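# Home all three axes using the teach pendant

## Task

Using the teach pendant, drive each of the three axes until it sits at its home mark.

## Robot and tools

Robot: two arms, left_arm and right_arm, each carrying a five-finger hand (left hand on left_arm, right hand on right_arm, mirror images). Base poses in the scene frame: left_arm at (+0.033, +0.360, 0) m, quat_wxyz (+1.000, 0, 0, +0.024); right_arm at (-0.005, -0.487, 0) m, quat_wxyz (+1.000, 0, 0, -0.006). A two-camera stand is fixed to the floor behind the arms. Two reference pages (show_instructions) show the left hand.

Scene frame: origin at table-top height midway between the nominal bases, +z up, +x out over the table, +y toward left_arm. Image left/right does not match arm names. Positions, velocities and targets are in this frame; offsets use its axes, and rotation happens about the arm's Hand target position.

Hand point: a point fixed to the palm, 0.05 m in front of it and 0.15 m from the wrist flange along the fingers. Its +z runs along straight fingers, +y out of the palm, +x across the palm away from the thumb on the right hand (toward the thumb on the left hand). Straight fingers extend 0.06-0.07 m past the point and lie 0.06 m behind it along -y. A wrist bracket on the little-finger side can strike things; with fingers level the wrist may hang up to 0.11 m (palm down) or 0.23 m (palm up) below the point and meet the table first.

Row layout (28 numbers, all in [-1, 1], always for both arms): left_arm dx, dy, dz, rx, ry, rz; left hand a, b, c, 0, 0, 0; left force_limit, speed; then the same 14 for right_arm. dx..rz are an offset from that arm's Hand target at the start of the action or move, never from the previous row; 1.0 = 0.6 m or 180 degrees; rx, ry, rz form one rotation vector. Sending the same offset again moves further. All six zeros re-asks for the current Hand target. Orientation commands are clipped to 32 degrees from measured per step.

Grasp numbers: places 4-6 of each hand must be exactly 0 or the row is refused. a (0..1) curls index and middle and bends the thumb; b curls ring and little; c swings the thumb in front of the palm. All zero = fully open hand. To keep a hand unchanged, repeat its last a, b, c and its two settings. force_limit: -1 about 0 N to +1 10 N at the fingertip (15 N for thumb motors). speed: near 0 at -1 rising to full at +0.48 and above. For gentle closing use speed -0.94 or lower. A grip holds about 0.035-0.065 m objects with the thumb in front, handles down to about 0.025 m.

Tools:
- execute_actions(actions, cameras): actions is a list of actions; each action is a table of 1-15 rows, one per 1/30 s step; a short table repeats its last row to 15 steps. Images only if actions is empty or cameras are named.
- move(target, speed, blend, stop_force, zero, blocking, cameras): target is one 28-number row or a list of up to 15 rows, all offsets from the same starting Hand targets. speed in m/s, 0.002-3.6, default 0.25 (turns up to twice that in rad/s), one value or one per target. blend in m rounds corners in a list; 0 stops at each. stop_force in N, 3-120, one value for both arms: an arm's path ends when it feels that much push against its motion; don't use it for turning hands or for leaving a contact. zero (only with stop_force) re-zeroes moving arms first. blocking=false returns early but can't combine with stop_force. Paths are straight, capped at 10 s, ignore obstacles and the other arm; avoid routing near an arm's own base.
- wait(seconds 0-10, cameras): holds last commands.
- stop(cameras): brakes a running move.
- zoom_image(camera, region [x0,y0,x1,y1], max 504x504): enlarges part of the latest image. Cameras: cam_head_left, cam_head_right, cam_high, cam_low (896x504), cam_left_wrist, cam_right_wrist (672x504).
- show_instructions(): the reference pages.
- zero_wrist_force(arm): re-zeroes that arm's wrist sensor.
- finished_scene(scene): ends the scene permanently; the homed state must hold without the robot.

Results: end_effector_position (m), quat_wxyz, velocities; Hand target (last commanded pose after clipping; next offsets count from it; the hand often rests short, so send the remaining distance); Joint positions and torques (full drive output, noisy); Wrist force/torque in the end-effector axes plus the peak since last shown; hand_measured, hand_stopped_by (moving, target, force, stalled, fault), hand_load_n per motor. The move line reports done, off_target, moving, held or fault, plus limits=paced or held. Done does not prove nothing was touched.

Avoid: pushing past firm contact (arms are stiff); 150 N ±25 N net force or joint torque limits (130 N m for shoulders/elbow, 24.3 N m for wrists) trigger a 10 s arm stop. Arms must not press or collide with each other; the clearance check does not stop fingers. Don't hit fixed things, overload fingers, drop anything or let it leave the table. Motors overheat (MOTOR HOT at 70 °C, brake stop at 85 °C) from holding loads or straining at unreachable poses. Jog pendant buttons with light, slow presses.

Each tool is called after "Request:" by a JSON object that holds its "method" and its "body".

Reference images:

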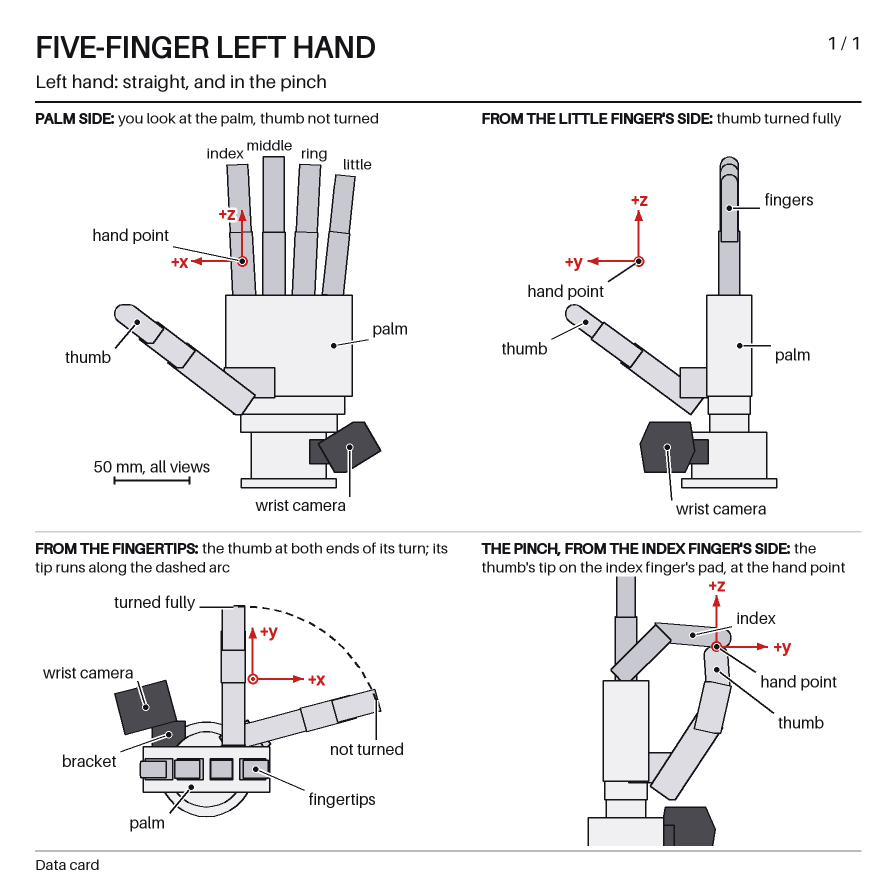

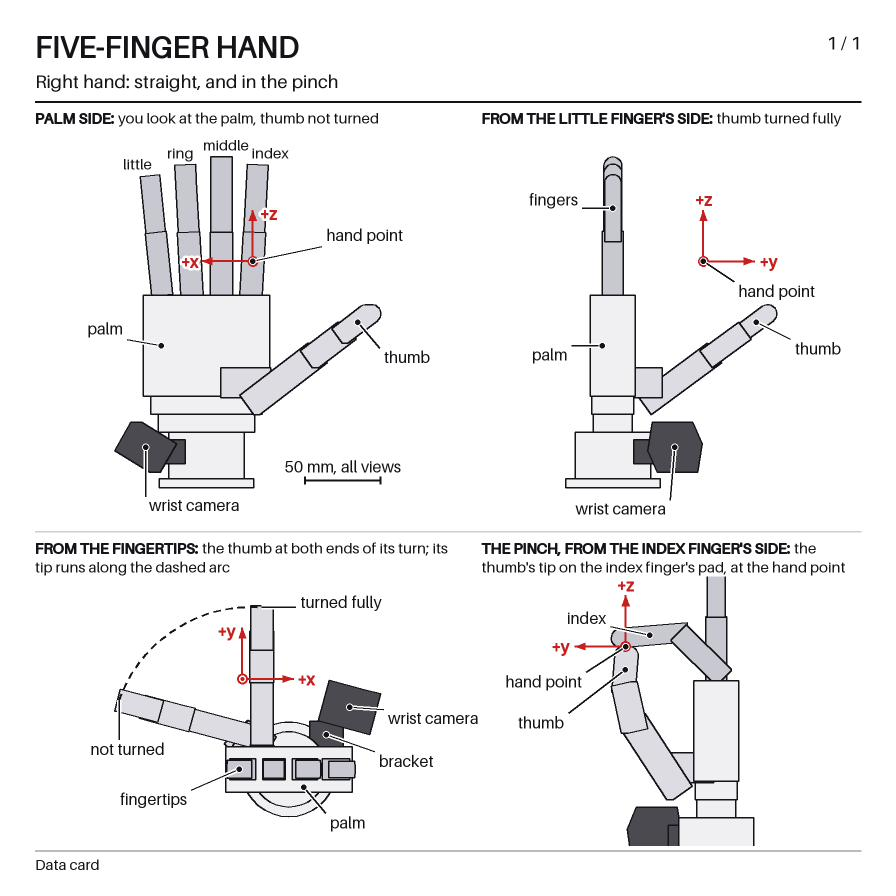

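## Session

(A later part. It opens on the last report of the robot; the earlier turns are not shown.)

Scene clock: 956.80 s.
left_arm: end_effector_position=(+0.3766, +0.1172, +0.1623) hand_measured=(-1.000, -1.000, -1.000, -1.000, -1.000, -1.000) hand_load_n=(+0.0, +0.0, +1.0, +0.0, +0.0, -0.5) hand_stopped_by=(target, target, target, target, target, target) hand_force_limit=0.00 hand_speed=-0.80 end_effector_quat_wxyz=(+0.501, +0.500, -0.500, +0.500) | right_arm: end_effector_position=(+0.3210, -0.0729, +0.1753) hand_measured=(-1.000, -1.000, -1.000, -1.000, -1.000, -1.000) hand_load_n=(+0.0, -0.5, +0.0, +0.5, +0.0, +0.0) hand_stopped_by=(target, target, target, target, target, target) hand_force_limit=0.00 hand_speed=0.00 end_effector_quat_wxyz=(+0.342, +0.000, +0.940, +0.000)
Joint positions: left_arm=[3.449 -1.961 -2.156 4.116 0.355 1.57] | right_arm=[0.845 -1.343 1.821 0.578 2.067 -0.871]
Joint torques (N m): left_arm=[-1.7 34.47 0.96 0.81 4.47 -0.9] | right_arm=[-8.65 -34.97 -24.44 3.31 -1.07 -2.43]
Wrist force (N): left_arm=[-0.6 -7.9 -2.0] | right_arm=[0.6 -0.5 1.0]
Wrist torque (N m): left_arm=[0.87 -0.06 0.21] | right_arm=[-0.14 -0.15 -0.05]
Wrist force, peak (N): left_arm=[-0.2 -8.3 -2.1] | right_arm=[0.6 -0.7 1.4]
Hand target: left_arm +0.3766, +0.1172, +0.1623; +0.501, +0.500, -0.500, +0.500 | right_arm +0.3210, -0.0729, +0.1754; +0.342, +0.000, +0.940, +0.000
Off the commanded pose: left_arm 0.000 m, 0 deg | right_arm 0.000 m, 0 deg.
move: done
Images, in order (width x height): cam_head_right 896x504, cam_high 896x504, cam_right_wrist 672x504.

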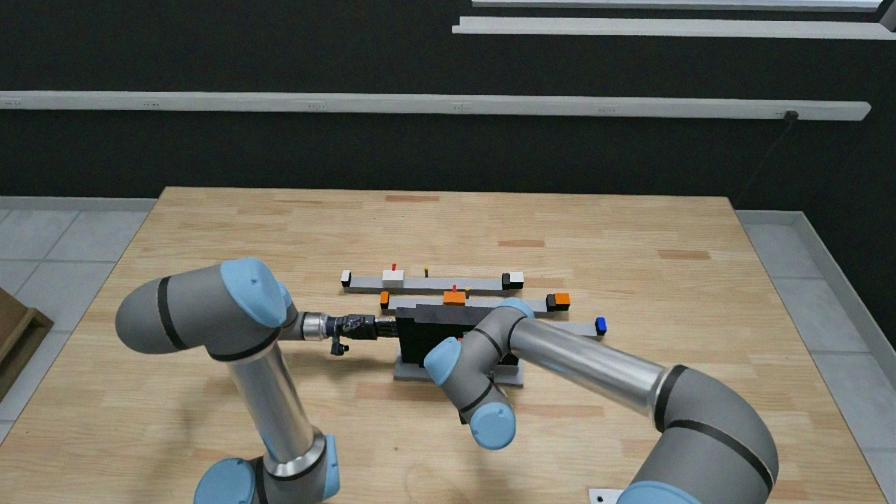

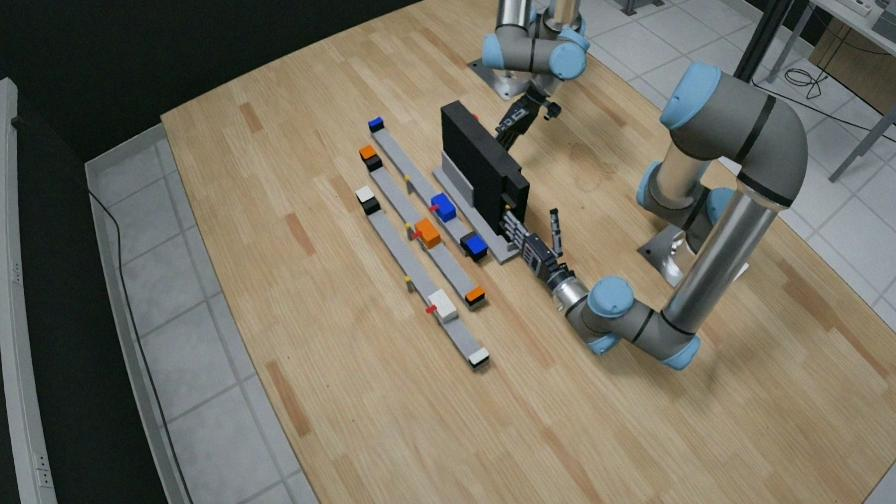

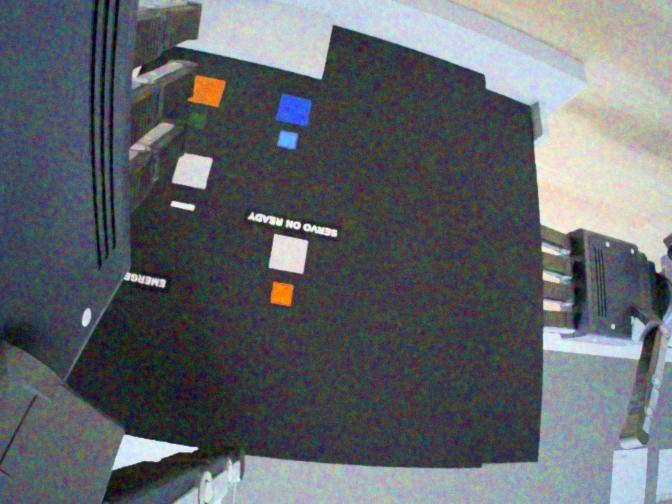

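Request:
{"method": "move", "body": {"target": [0,0,0,0,0,0, 0,0,0,0,0,0, 0.0, -0.8, 0.0067,0.005,0.005,0,0,0, 0,0,0,0,0,0, 0.0, 0.0], "speed": 0.02, "cameras": ["cam_right_wrist"]}}

Request:
{"method": "zoom_image", "body": {"camera": "cam_right_wrist", "region": [100, 50, 310, 260]}}

Scene clock: 966.60 s.
left_arm: end_effector_position=(+0.3766, +0.1172, +0.1623) hand_measured=(-1.000, -1.000, -1.000, -1.000, -1.000, -1.000) hand_load_n=(+0.0, +0.5, +1.0, +0.0, +0.0, +0.0) hand_stopped_by=(target, target, target, target, target, target) hand_force_limit=0.00 hand_speed=-0.80 end_effector_quat_wxyz=(+0.501, +0.500, -0.500, +0.500) | right_arm: end_effector_position=(+0.3250, -0.0700, +0.1784) hand_measured=(-1.000, -1.000, -1.000, -1.000, -1.000, -1.000) hand_load_n=(+0.0, +0.0, +0.0, +0.0, +0.0, +0.0) hand_stopped_by=(target, target, target, target, target, target) hand_force_limit=0.00 hand_speed=0.00 end_effector_quat_wxyz=(+0.342, +0.000, +0.940, +0.000)
Joint positions: left_arm=[3.449 -1.961 -2.156 4.116 0.355 1.57] | right_arm=[0.843 -1.337 1.804 0.588 2.065 -0.873]
Joint torques (N m): left_arm=[-1.88 33.65 0.63 0.47 4.62 -0.88] | right_arm=[-9.16 -16.75 -22.88 3.14 -0.97 -2.32]
Wrist force (N): left_arm=[-1.3 -7.7 -2.1] | right_arm=[0.6 -0.9 1.1]
Wrist torque (N m): left_arm=[0.88 -0.06 0.22] | right_arm=[-0.20 -0.15 -0.07]
Wrist force, peak (N): left_arm=[-0.3 -8.2 -2.3] | right_arm=[0.7 -0.7 1.2]
Hand target: left_arm +0.3766, +0.1172, +0.1623; +0.501, +0.500, -0.500, +0.500 | right_arm +0.3250, -0.0699, +0.1784; +0.342, +0.000, +0.940, +0.000
Off the commanded pose: left_arm 0.000 m, 0 deg | right_arm 0.000 m, 0 deg.
move: done
Images, in order (width x height): cam_right_wrist 672x504.

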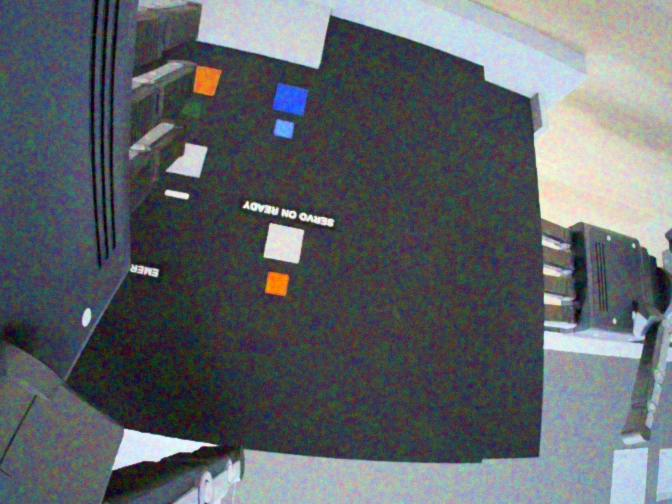

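Scaled by 2.400 from the camera's 672x504 image, which has a finer 960x720 frame.

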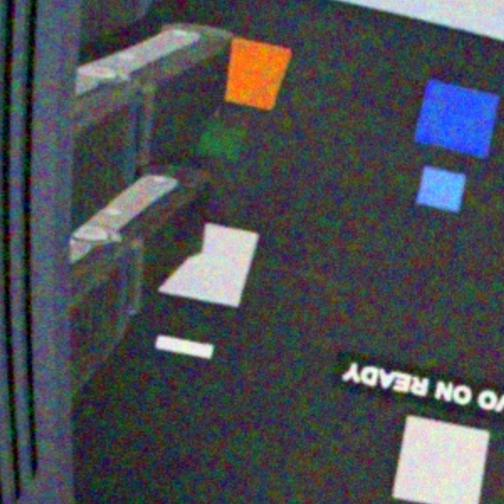

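Request:
{"method": "execute_actions", "body": {"actions": [[[0,0,0,0,0,0,0,0,0,0,0,0,0,-0.8,0.002,0,0,0,0,0,0,0,0,0,0,0,0,0],[0,0,0,0,0,0,0,0,0,0,0,0,0,-0.8,0.004,0,0,0,0,0,0,0,0,0,0,0,0,0],[0,0,0,0,0,0,0,0,0,0,0,0,0,-0.8,0.006,0,0,0,0,0,0,0,0,0,0,0,0,0],[0,0,0,0,0,0,0,0,0,0,0,0,0,-0.8,0.008,0,0,0,0,0,0,0,0,0,0,0,0,0],[0,0,0,0,0,0,0,0,0,0,0,0,0,-0.8,0.01,0,0,0,0,0,0,0,0,0,0,0,0,0],[0,0,0,0,0,0,0,0,0,0,0,0,0,-0.8,0.012,0,0,0,0,0,0,0,0,0,0,0,0,0],[0,0,0,0,0,0,0,0,0,0,0,0,0,-0.8,0.0133,0,0,0,0,0,0,0,0,0,0,0,0,0]],[[0,0,0,0,0,0,0,0,0,0,0,0,0,-0.8,-0.002,0,0,0,0,0,0,0,0,0,0,0,0,0],[0,0,0,0,0,0,0,0,0,0,0,0,0,-0.8,-0.004,0,0,0,0,0,0,0,0,0,0,0,0,0],[0,0,0,0,0,0,0,0,0,0,0,0,0,-0.8,-0.006,0,0,0,0,0,0,0,0,0,0,0,0,0],[0,0,0,0,0,0,0,0,0,0,0,0,0,-0.8,-0.008,0,0,0,0,0,0,0,0,0,0,0,0,0],[0,0,0,0,0,0,0,0,0,0,0,0,0,-0.8,-0.01,0,0,0,0,0,0,0,0,0,0,0,0,0],[0,0,0,0,0,0,0,0,0,0,0,0,0,-0.8,-0.012,0,0,0,0,0,0,0,0,0,0,0,0,0],[0,0,0,0,0,0,0,0,0,0,0,0,0,-0.8,-0.0133,0,0,0,0,0,0,0,0,0,0,0,0,0]]], "cameras": ["cam_right_wrist", "cam_high", "cam_low"]}}

Request:
{"method": "zoom_image", "body": {"camera": "cam_high", "region": [340, 100, 500, 380]}}

Scene clock: 982.90 s.
left_arm: end_effector_position=(+0.3766, +0.1172, +0.1623) hand_measured=(-1.000, -1.000, -1.000, -1.000, -1.000, -1.000) hand_load_n=(+0.0, +0.5, +1.0, +0.5, +0.0, +0.0) hand_stopped_by=(target, target, target, target, target, target) hand_force_limit=0.00 hand_speed=-0.80 end_effector_quat_wxyz=(+0.501, +0.500, -0.500, +0.500) | right_arm: end_effector_position=(+0.3251, -0.0699, +0.1784) hand_measured=(-1.000, -1.000, -1.000, -1.000, -1.000, -1.000) hand_load_n=(+0.0, +0.0, +0.0, +0.0, +0.0, +0.0) hand_stopped_by=(target, target, target, target, target, target) hand_force_limit=0.00 hand_speed=0.00 end_effector_quat_wxyz=(+0.342, +0.000, +0.940, +0.000)
Joint positions: left_arm=[3.449 -1.961 -2.156 4.116 0.355 1.57] | right_arm=[0.842 -1.337 1.804 0.588 2.065 -0.873]
Joint torques (N m): left_arm=[-3.49 34.42 0.41 0.45 4.4 -0.56] | right_arm=[7.76 -35.13 -7.35 3.22 2.51 2.42]
Wrist force (N): left_arm=[-1.2 -7.7 -2.0] | right_arm=[0.7 -0.8 1.2]
Wrist torque (N m): left_arm=[0.88 -0.07 0.22] | right_arm=[-0.18 -0.17 -0.16]
Wrist force, peak (N): left_arm=[-0.4 -8.3 -2.0] | right_arm=[13.1 -1.0 -12.0]
Hand target: left_arm +0.3766, +0.1172, +0.1623; +0.501, +0.500, -0.500, +0.500 | right_arm +0.3250, -0.0699, +0.1784; +0.342, +0.000, +0.940, +0.000
Off the commanded pose: left_arm 0.000 m, 0 deg | right_arm 0.000 m, 0 deg.
Images, in order (width x height): cam_high 896x504, cam_low 896x504, cam_right_wrist 672x504.

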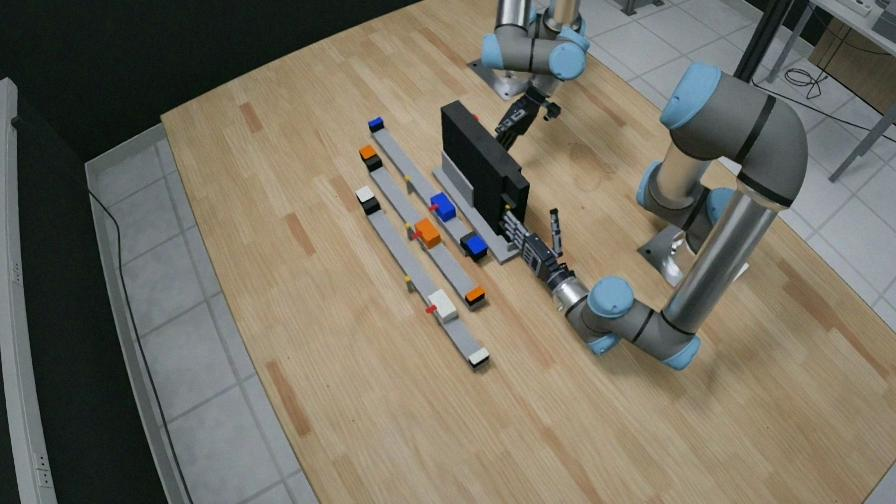

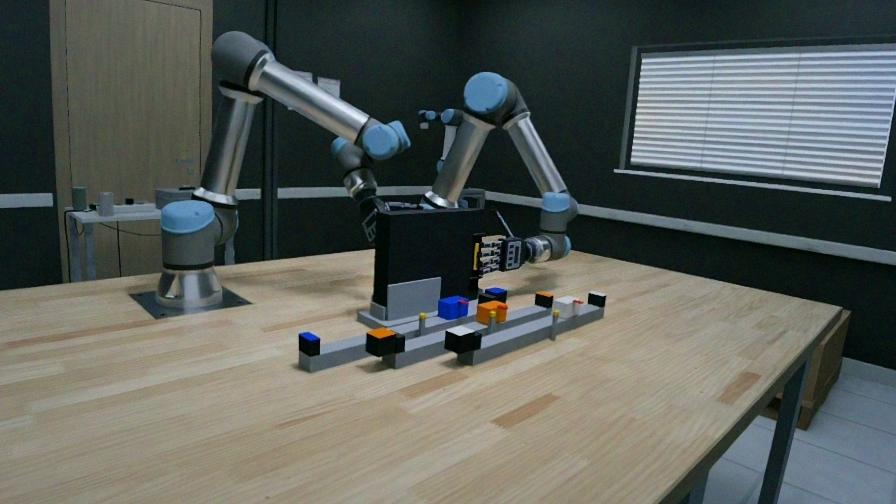

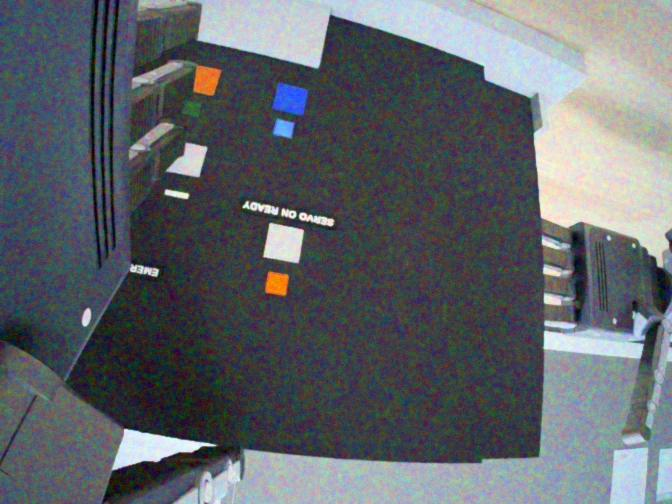

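Scaled by 1.800 from the camera's 896x504 image, which has a finer 1280x720 frame.

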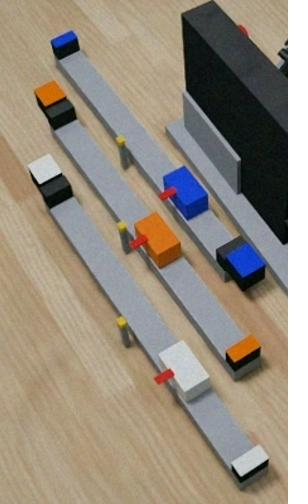

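Request:
{"method": "zoom_image", "body": {"camera": "cam_high", "region": [395, 170, 465, 260]}}

Request:
{"method": "zoom_image", "body": {"camera": "cam_high", "region": [395, 260, 495, 380]}}

Request:
{"method": "zoom_image", "body": {"camera": "cam_low", "region": [390, 280, 610, 370]}}

Scaled by 5.600 from the camera's 896x504 image, which has a finer 1280x720 frame.

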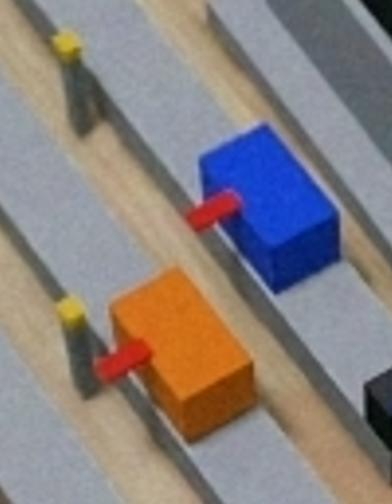

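Scaled by 4.200 from the camera's 896x504 image, which has a finer 1280x720 frame.

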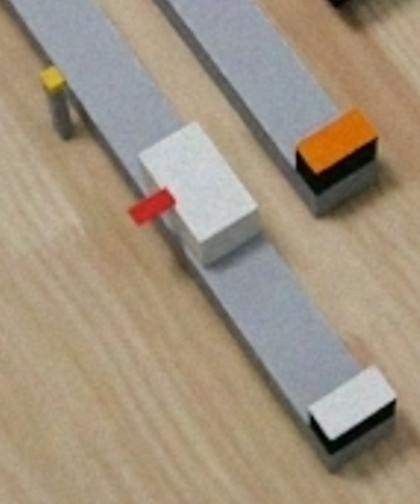

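Scaled by 2.291 from the camera's 896x504 image, which has a finer 1280x720 frame.

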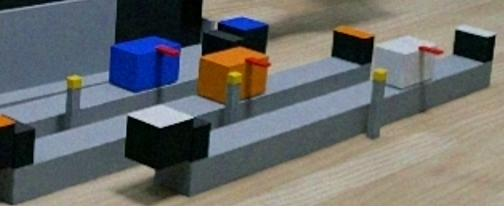

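Request:
{"method": "execute_actions", "body": {"actions": [[[0,0,0,0,0,0,0,0,0,0,0,0,0,-0.8,0.002,0,0,0,0,0,0,0,0,0,0,0,0,0],[0,0,0,0,0,0,0,0,0,0,0,0,0,-0.8,0.004,0,0,0,0,0,0,0,0,0,0,0,0,0],[0,0,0,0,0,0,0,0,0,0,0,0,0,-0.8,0.006,0,0,0,0,0,0,0,0,0,0,0,0,0],[0,0,0,0,0,0,0,0,0,0,0,0,0,-0.8,0.008,0,0,0,0,0,0,0,0,0,0,0,0,0],[0,0,0,0,0,0,0,0,0,0,0,0,0,-0.8,0.0095,0,0,0,0,0,0,0,0,0,0,0,0,0],[0,0,0,0,0,0,0,0,0,0,0,0,0,-0.8,0.0108,0,0,0,0,0,0,0,0,0,0,0,0,0]],[[0,0,0,0,0,0,0,0,0,0,0,0,0,-0.8,0,0,0,0,0,0,0,0,0,0,0,0,0,0]],[[0,0,0,0,0,0,0,0,0,0,0,0,0,-0.8,-0.002,0,0,0,0,0,0,0,0,0,0,0,0,0],[0,0,0,0,0,0,0,0,0,0,0,0,0,-0.8,-0.004,0,0,0,0,0,0,0,0,0,0,0,0,0],[0,0,0,0,0,0,0,0,0,0,0,0,0,-0.8,-0.006,0,0,0,0,0,0,0,0,0,0,0,0,0],[0,0,0,0,0,0,0,0,0,0,0,0,0,-0.8,-0.008,0,0,0,0,0,0,0,0,0,0,0,0,0],[0,0,0,0,0,0,0,0,0,0,0,0,0,-0.8,-0.0108,0,0,0,0,0,0,0,0,0,0,0,0,0]]], "cameras": ["cam_right_wrist", "cam_high", "cam_low", "cam_head_left", "cam_head_right"]}}

Request:
{"method": "zoom_image", "body": {"camera": "cam_high", "region": [395, 170, 465, 260]}}

Request:
{"method": "zoom_image", "body": {"camera": "cam_high", "region": [395, 260, 495, 380]}}

Request:
{"method": "zoom_image", "body": {"camera": "cam_head_left", "region": [395, 295, 555, 395]}}

Scene clock: 1007.83 s.
left_arm: end_effector_position=(+0.3766, +0.1172, +0.1623) hand_measured=(-1.000, -1.000, -1.000, -1.000, -1.000, -1.000) hand_load_n=(+0.0, +0.0, +1.0, +0.0, +0.0, +0.0) hand_stopped_by=(target, target, target, target, target, target) hand_force_limit=0.00 hand_speed=-0.80 end_effector_quat_wxyz=(+0.501, +0.500, -0.500, +0.500) | right_arm: end_effector_position=(+0.3251, -0.0699, +0.1784) hand_measured=(-1.000, -1.000, -1.000, -1.000, -1.000, -1.000) hand_load_n=(+0.0, -0.5, +0.0, +0.0, +0.0, +0.0) hand_stopped_by=(target, target, target, target, target, target) hand_force_limit=0.00 hand_speed=0.00 end_effector_quat_wxyz=(+0.342, +0.000, +0.940, +0.000)
Joint positions: left_arm=[3.449 -1.961 -2.156 4.116 0.355 1.57] | right_arm=[0.843 -1.337 1.804 0.588 2.065 -0.873]
Joint torques (N m): left_arm=[-3.02 35.04 1.13 0.38 4.52 -0.47] | right_arm=[9.37 -35.52 -7.85 3.12 2.54 2.68]
Wrist force (N): left_arm=[-0.7 -7.8 -2.0] | right_arm=[0.9 -0.7 1.3]
Wrist torque (N m): left_arm=[0.88 -0.07 0.22] | right_arm=[-0.17 -0.21 -0.14]
Wrist force, peak (N): left_arm=[-0.2 -8.4 -2.0] | right_arm=[4.0 -1.1 -1.8]
Hand target: left_arm +0.3766, +0.1172, +0.1623; +0.501, +0.500, -0.500, +0.500 | right_arm +0.3250, -0.0699, +0.1784; +0.342, +0.000, +0.940, +0.000
Off the commanded pose: left_arm 0.000 m, 0 deg | right_arm 0.000 m, 0 deg.
Images, in order (width x height): cam_head_left 896x504, cam_head_right 896x504, cam_high 896x504, cam_low 896x504, cam_right_wrist 672x504.

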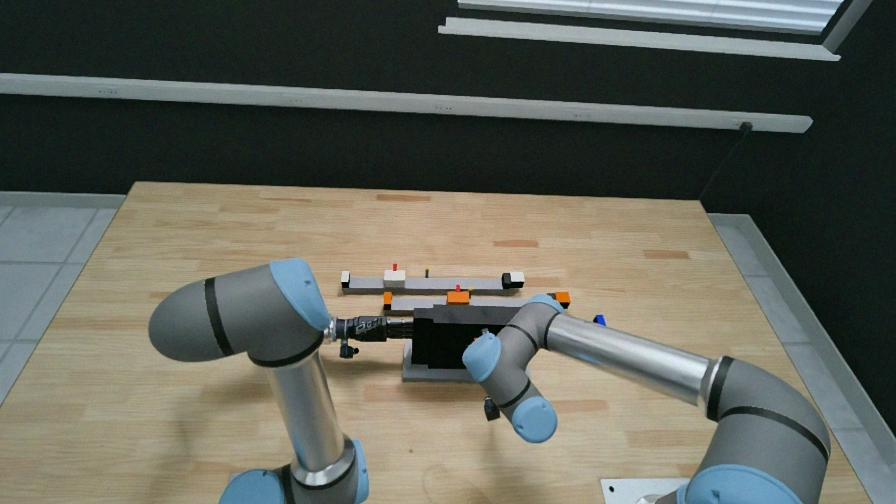

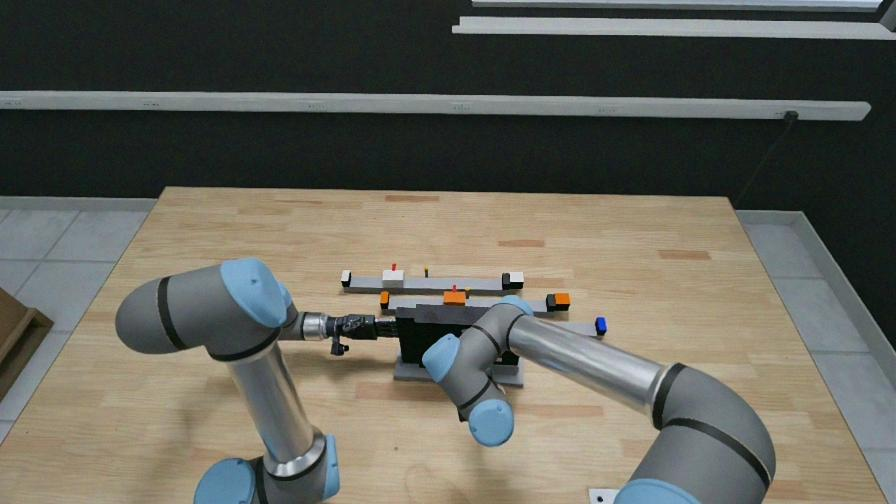

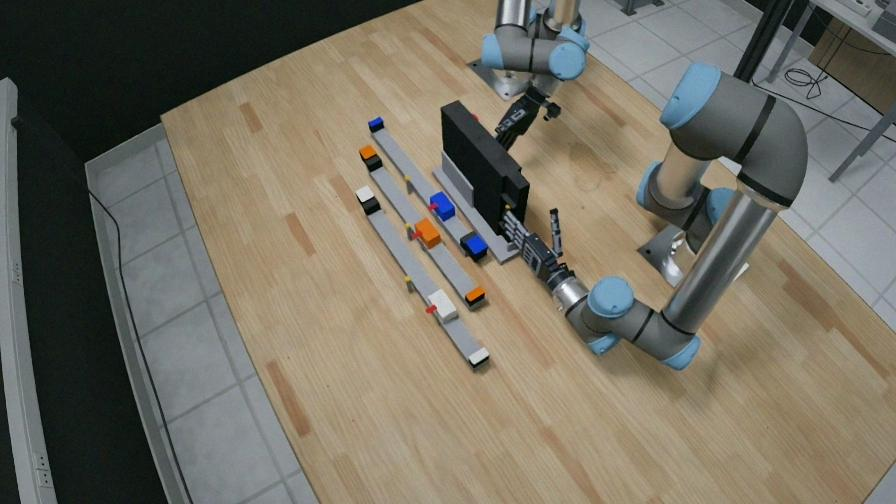

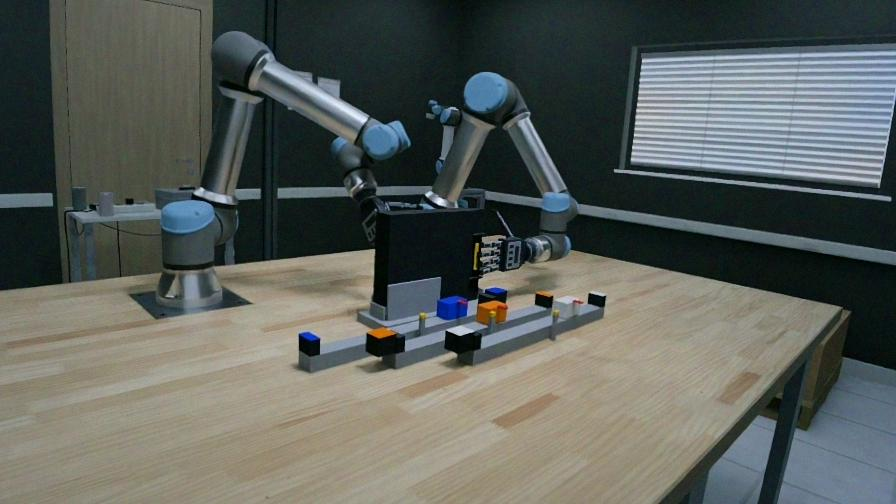

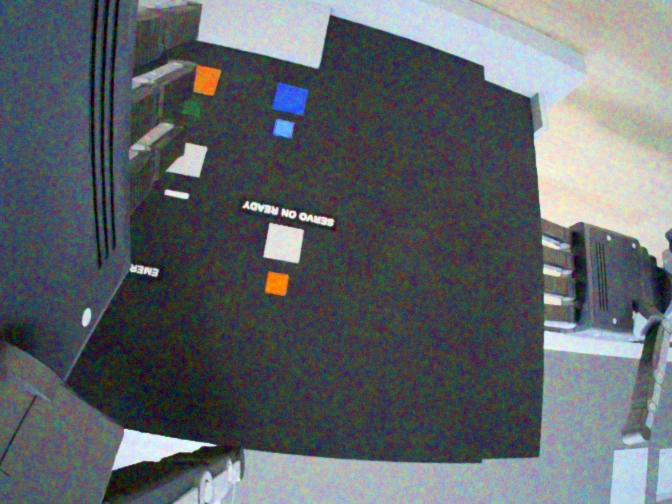

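Scaled by 5.600 from the camera's 896x504 image, which has a finer 1280x720 frame.

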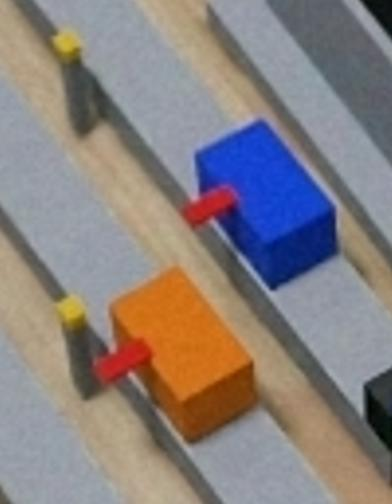

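Scaled by 4.200 from the camera's 896x504 image, which has a finer 1280x720 frame.

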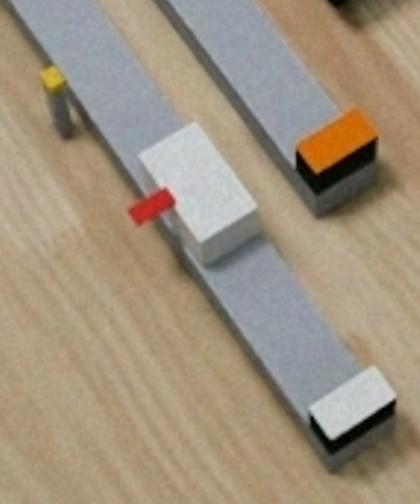

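Scaled by 3.150 from the camera's 896x504 image, which has a finer 1280x720 frame.

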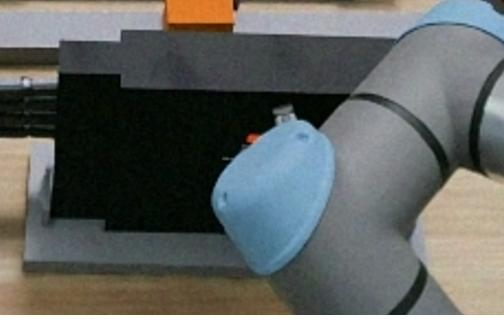

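Request:
{"method": "move", "body": {"target": [0,0,0,0,0,0, 0,0,0,0,0,0, 0.0, -0.8, 0.0108,0,0,0,0,0, 0,0,0,0,0,0, 0.0, 0.0], "speed": 0.03}}

Request:
{"method": "wait", "body": {"seconds": 8}}

Request:
{"method": "move", "body": {"target": [0,0,0,0,0,0, 0,0,0,0,0,0, 0.0, -0.8, -0.0108,0,0,0,0,0, 0,0,0,0,0,0, 0.0, 0.0], "speed": 0.03, "cameras": ["cam_high", "cam_right_wrist"]}}

Request:
{"method": "zoom_image", "body": {"camera": "cam_high", "region": [395, 170, 465, 260]}}

Scene clock: 1028.53 s.
left_arm: end_effector_position=(+0.3766, +0.1172, +0.1623) hand_measured=(-1.000, -1.000, -1.000, -1.000, -1.000, -1.000) hand_load_n=(+0.0, +0.5, +1.0, +0.0, +0.0, +0.0) hand_stopped_by=(target, target, target, target, target, target) hand_force_limit=0.00 hand_speed=-0.80 end_effector_quat_wxyz=(+0.501, +0.500, -0.500, +0.500) | right_arm: end_effector_position=(+0.3314, -0.0699, +0.1784) hand_measured=(-1.000, -1.000, -1.000, -1.000, -1.000, -1.000) hand_load_n=(+0.0, +0.0, +0.0, +0.0, +0.0, +0.0) hand_stopped_by=(target, target, target, target, target, target) hand_force_limit=0.00 hand_speed=0.00 end_effector_quat_wxyz=(+0.342, +0.000, +0.940, +0.000)
Joint positions: left_arm=[3.449 -1.961 -2.156 4.116 0.355 1.57] | right_arm=[0.83 -1.333 1.797 0.585 2.059 -0.886]
Joint torques (N m): left_arm=[-3.85 32.61 -0.53 0.43 4.44 -0.65] | right_arm=[-10.89 -16.63 -24.75 -1.25 -0.78 -2.24]
Wrist force (N): left_arm=[-0.7 -7.9 -2.1] | right_arm=[3.0 -0.9 -1.5]
Wrist torque (N m): left_arm=[0.88 -0.07 0.21] | right_arm=[0.00 -0.06 0.09]
Wrist force, peak (N): left_arm=[-0.3 -8.3 -2.3] | right_arm=[3.0 -0.9 -1.5]
Hand target: left_arm +0.3766, +0.1172, +0.1623; +0.501, +0.500, -0.500, +0.500 | right_arm +0.3315, -0.0699, +0.1784; +0.342, +0.000, +0.940, +0.000
Off the commanded pose: left_arm 0.000 m, 0 deg | right_arm 0.000 m, 0 deg.
move: done

Scene clock: 1036.53 s.
left_arm: end_effector_position=(+0.3766, +0.1172, +0.1623) hand_measured=(-1.000, -1.000, -1.000, -1.000, -1.000, -1.000) hand_load_n=(+0.0, +0.5, +1.0, +0.5, +0.0, +0.0) hand_stopped_by=(target, target, target, target, target, target) hand_force_limit=0.00 hand_speed=-0.80 end_effector_quat_wxyz=(+0.501, +0.500, -0.500, +0.500) | right_arm: end_effector_position=(+0.3315, -0.0699, +0.1784) hand_measured=(-1.000, -1.000, -1.000, -1.000, -1.000, -1.000) hand_load_n=(+0.0, +0.0, +0.0, +0.0, +0.0, +0.0) hand_stopped_by=(target, target, target, target, target, target) hand_force_limit=0.00 hand_speed=0.00 end_effector_quat_wxyz=(+0.342, +0.000, +0.940, +0.000)
Joint positions: left_arm=[3.449 -1.961 -2.156 4.116 0.355 1.57] | right_arm=[0.829 -1.333 1.797 0.585 2.059 -0.886]
Joint torques (N m): left_arm=[-5.98 32.99 -0.22 0.29 4.5 -0.49] | right_arm=[-9.97 -15.52 -24.11 -1.33 -0.66 -2.32]
Wrist force (N): left_arm=[-0.4 -8.1 -2.2] | right_arm=[2.9 -0.7 -2.2]
Wrist torque (N m): left_arm=[0.87 -0.06 0.21] | right_arm=[0.05 -0.02 0.11]
Wrist force, peak (N): left_arm=[-0.4 -8.3 -2.2] | right_arm=[4.1 -1.1 -1.7]
Hand target: left_arm +0.3766, +0.1172, +0.1623; +0.501, +0.500, -0.500, +0.500 | right_arm +0.3315, -0.0699, +0.1784; +0.342, +0.000, +0.940, +0.000
Off the commanded pose: left_arm 0.000 m, 0 deg | right_arm 0.000 m, 0 deg.
wait: 8.00 s; at rest by 0.17 s

Scene clock: 1037.30 s.
left_arm: end_effector_position=(+0.3766, +0.1172, +0.1623) hand_measured=(-1.000, -1.000, -1.000, -1.000, -1.000, -1.000) hand_load_n=(+0.0, +0.5, +1.0, +0.0, +0.0, +0.0) hand_stopped_by=(target, target, target, target, target, target) hand_force_limit=0.00 hand_speed=-0.80 end_effector_quat_wxyz=(+0.501, +0.500, -0.500, +0.500) | right_arm: end_effector_position=(+0.3252, -0.0699, +0.1784) hand_measured=(-1.000, -1.000, -1.000, -1.000, -1.000, -1.000) hand_load_n=(+0.0, +0.0, +0.0, +0.0, +0.0, +0.0) hand_stopped_by=(target, target, target, target, target, target) hand_force_limit=0.00 hand_speed=0.00 end_effector_quat_wxyz=(+0.342, +0.000, +0.940, +0.000)
Joint positions: left_arm=[3.449 -1.961 -2.156 4.116 0.355 1.57] | right_arm=[0.842 -1.337 1.804 0.588 2.065 -0.874]
Joint torques (N m): left_arm=[-4.59 33.66 -0.16 0.59 4.62 -0.51] | right_arm=[8.45 -34.66 -8.95 3.19 2.62 2.41]
Wrist force (N): left_arm=[-0.2 -8.1 -2.1] | right_arm=[1.0 -0.7 1.2]
Wrist torque (N m): left_arm=[0.85 -0.07 0.23] | right_arm=[-0.18 -0.23 -0.13]
Wrist force, peak (N): left_arm=[-0.2 -8.2 -2.1] | right_arm=[3.6 -1.0 -1.7]
Hand target: left_arm +0.3766, +0.1172, +0.1623; +0.501, +0.500, -0.500, +0.500 | right_arm +0.3250, -0.0699, +0.1784; +0.342, +0.000, +0.940, +0.000
Off the commanded pose: left_arm 0.000 m, 0 deg | right_arm 0.000 m, 0 deg.
move: done
Images, in order (width x height): cam_high 896x504, cam_right_wrist 672x504.

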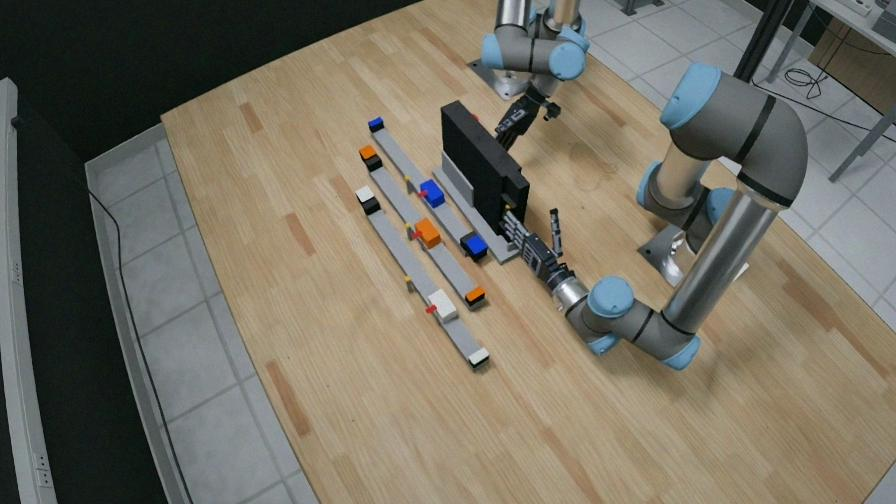

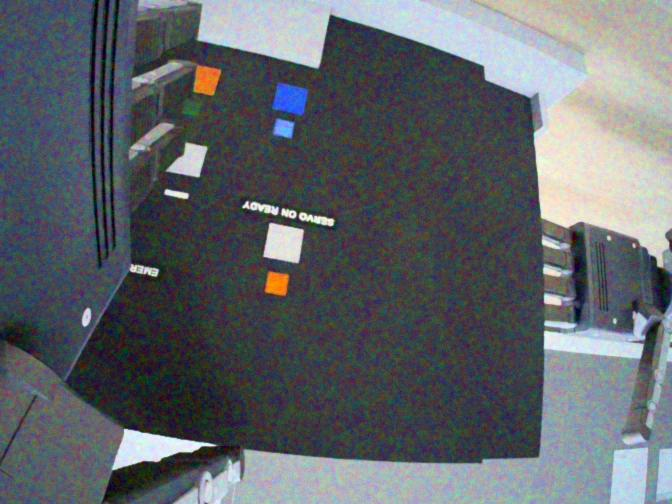

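Scaled by 5.600 from the camera's 896x504 image, which has a finer 1280x720 frame.

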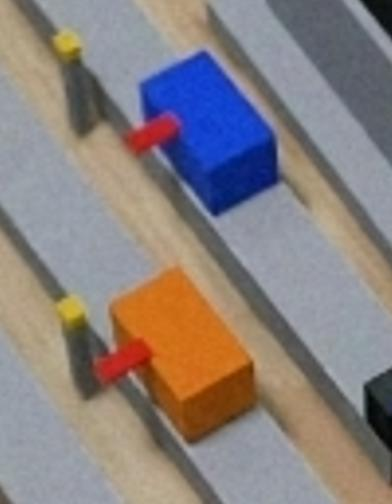

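Request:
{"method": "execute_actions", "body": {"actions": [], "cameras": ["cam_head_left", "cam_head_right", "cam_low"]}}

Request:
{"method": "zoom_image", "body": {"camera": "cam_head_left", "region": [380, 250, 500, 320]}}

Request:
{"method": "zoom_image", "body": {"camera": "cam_head_right", "region": [380, 250, 500, 320]}}

Request:
{"method": "zoom_image", "body": {"camera": "cam_low", "region": [400, 270, 500, 350]}}

Scene clock: 1076.03 s.
left_arm: end_effector_position=(+0.3766, +0.1172, +0.1623) hand_measured=(-1.000, -1.000, -1.000, -1.000, -1.000, -1.000) hand_load_n=(+0.0, +0.5, +1.0, +0.0, +0.0, +0.0) hand_stopped_by=(target, target, target, target, target, target) hand_force_limit=0.00 hand_speed=-0.80 end_effector_quat_wxyz=(+0.501, +0.500, -0.500, +0.500) | right_arm: end_effector_position=(+0.3250, -0.0699, +0.1784) hand_measured=(-1.000, -1.000, -1.000, -1.000, -1.000, -1.000) hand_load_n=(+0.0, +0.0, +0.0, +0.0, +0.0, +0.0) hand_stopped_by=(target, target, target, target, target, target) hand_force_limit=0.00 hand_speed=0.00 end_effector_quat_wxyz=(+0.342, +0.000, +0.940, +0.000)
Joint positions: left_arm=[3.449 -1.961 -2.156 4.116 0.355 1.57] | right_arm=[0.843 -1.337 1.804 0.588 2.065 -0.873]
Joint velocities: within noise
Joint torques (N m): left_arm=[-6.31 32.04 0.35 0.37 4.39 -0.29] | right_arm=[8.52 -35.66 -7.9 3.21 2.53 2.42]
Motor temperatures (°C): left_arm=[30 36 35 39 39 37] | right_arm=[27 35 32 42 40 35]
Wrist force (N): left_arm=[-1.2 -7.6 -2.1] | right_arm=[0.8 -0.7 1.1]
Wrist torque (N m): left_arm=[0.89 -0.08 0.22] | right_arm=[-0.18 -0.18 -0.15]
Wrist force, peak (N): left_arm=[-0.2 -8.2 -2.3] | right_arm=[0.9 -0.8 1.3]
Hand target: left_arm +0.3766, +0.1172, +0.1623; +0.501, +0.500, -0.500, +0.500 | right_arm +0.3250, -0.0699, +0.1784; +0.342, +0.000, +0.940, +0.000
Off the commanded pose: left_arm 0.000 m, 0 deg | right_arm 0.000 m, 0 deg.
Images, in order (width x height): cam_head_left 896x504, cam_head_right 896x504, cam_low 896x504.

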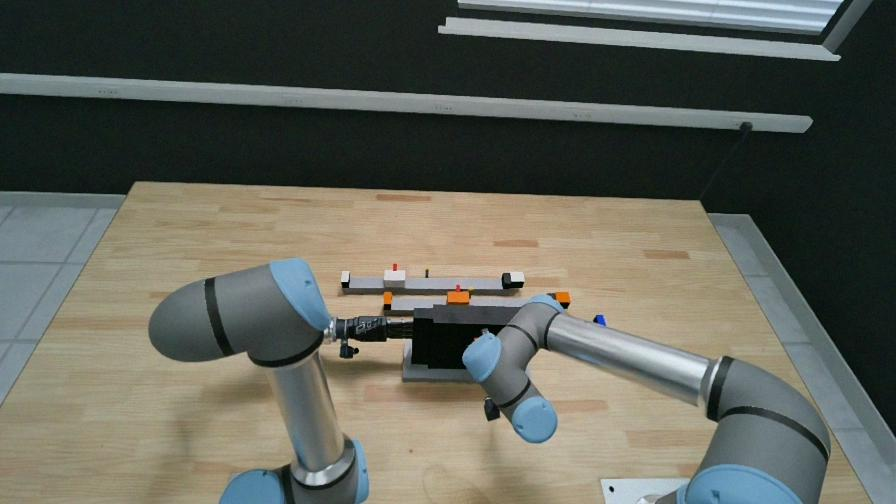

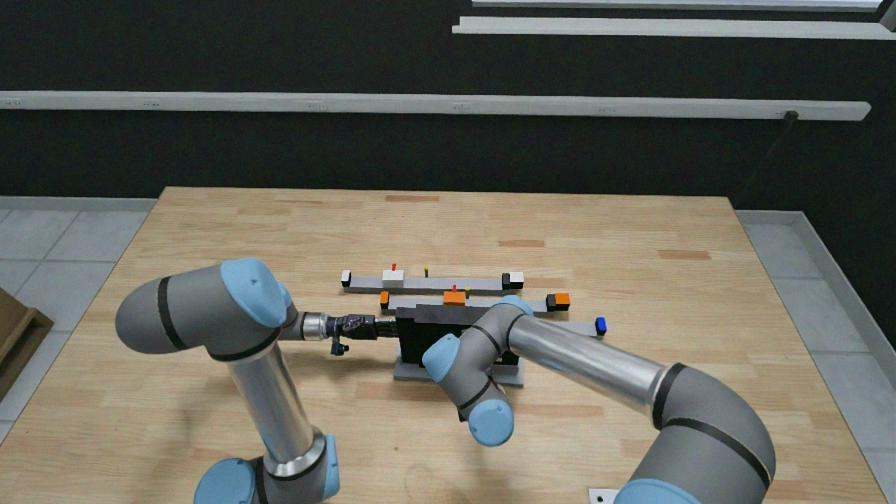

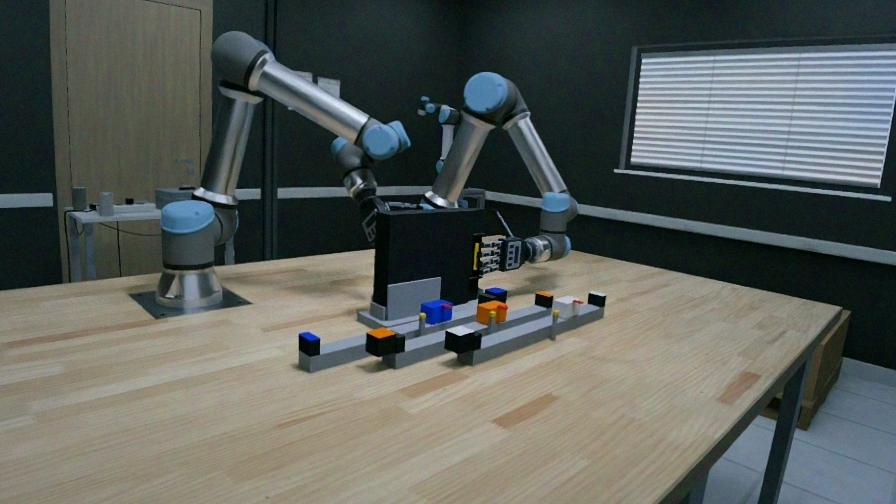

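Scaled by 4.200 from the camera's 896x504 image, which has a finer 1280x720 frame.

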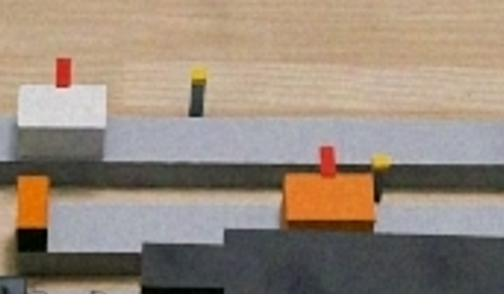

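Scaled by 4.200 from the camera's 896x504 image, which has a finer 1280x720 frame.

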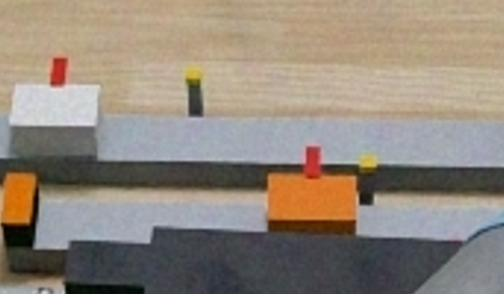

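Scaled by 5.040 from the camera's 896x504 image, which has a finer 1280x720 frame.

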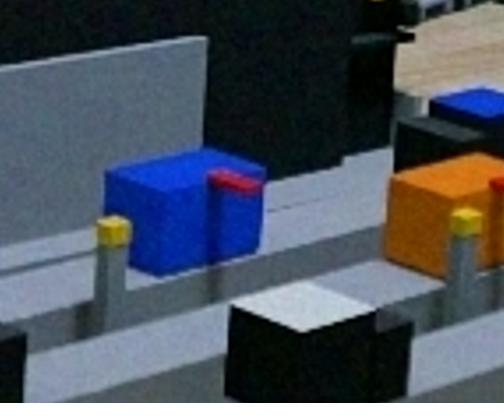

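Request:
{"method": "move", "body": {"target": [[0,0,0,0,0,0, 0,0,0,0,0,0, 0.0, -0.8, -0.025,0,0,0,0,0, 0,0,0,0,0,0, 0.0, 0.0],[0,0,0,0,0,0, 0,0,0,0,0,0, 0.0, -0.8, -0.025,0.0577,-0.0707,0,0,0, 0,0,0,0,0,0, 0.0, 0.0],[0,0,0,0,0,0, 0,0,0,0,0,0, 0.0, -0.8, 0,0.0577,-0.0707,0,0,0, 0,0,0,0,0,0, 0.0, 0.0]], "speed": 0.06, "cameras": ["cam_right_wrist"]}}

Request:
{"method": "zoom_image", "body": {"camera": "cam_right_wrist", "region": [80, 50, 330, 300]}}

Scene clock: 1103.90 s.
left_arm: end_effector_position=(+0.3766, +0.1172, +0.1623) hand_measured=(-1.000, -1.000, -1.000, -1.000, -1.000, -1.000) hand_load_n=(+0.0, +0.5, +1.0, +0.5, +0.0, -0.5) hand_stopped_by=(target, target, target, target, target, target) hand_force_limit=0.00 hand_speed=-0.80 end_effector_quat_wxyz=(+0.501, +0.500, -0.500, +0.500) | right_arm: end_effector_position=(+0.3249, -0.0353, +0.1360) hand_measured=(-1.000, -1.000, -1.000, -1.000, -1.000, -1.000) hand_load_n=(+0.0, +0.0, +0.0, +0.0, +0.0, +0.0) hand_stopped_by=(target, target, target, target, target, target) hand_force_limit=0.00 hand_speed=0.00 end_effector_quat_wxyz=(+0.342, +0.000, +0.940, +0.000)
Joint positions: left_arm=[3.449 -1.961 -2.156 4.116 0.355 1.57] | right_arm=[0.902 -1.209 1.761 0.532 2.094 -0.813]
Joint torques (N m): left_arm=[-7.74 34.25 1.79 0.46 4.51 -0.32] | right_arm=[-9.23 -20.26 -21.96 -0.44 -1.06 -2.2]
Wrist force (N): left_arm=[-0.3 -8.0 -2.1] | right_arm=[0.4 -0.7 1.0]
Wrist torque (N m): left_arm=[0.87 -0.07 0.22] | right_arm=[-0.21 -0.12 -0.06]
Wrist force, peak (N): left_arm=[-0.3 -8.2 -2.3] | right_arm=[0.8 -0.7 1.5]
Hand target: left_arm +0.3766, +0.1172, +0.1623; +0.501, +0.500, -0.500, +0.500 | right_arm +0.3250, -0.0353, +0.1360; +0.342, +0.000, +0.940, +0.000
Off the commanded pose: left_arm 0.000 m, 0 deg | right_arm 0.000 m, 0 deg.
move: done
Images, in order (width x height): cam_right_wrist 672x504.

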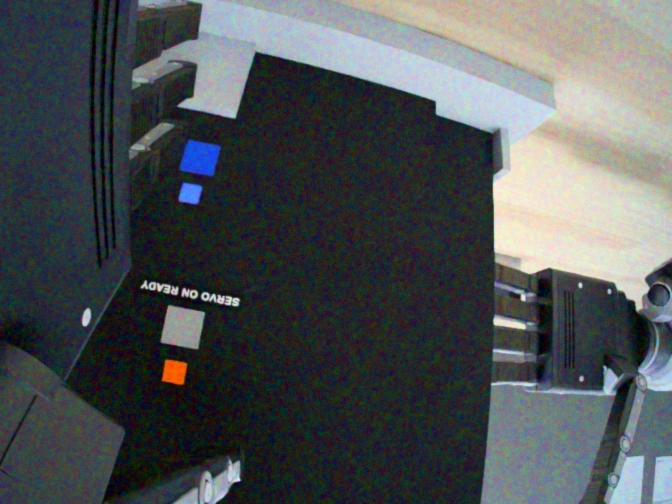

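Scaled by 2.016 from the camera's 672x504 image, which has a finer 960x720 frame.

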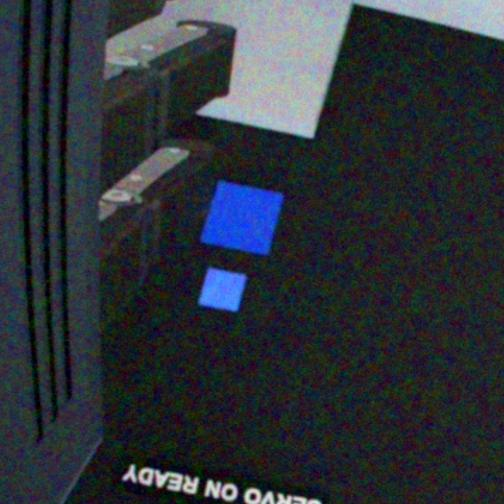

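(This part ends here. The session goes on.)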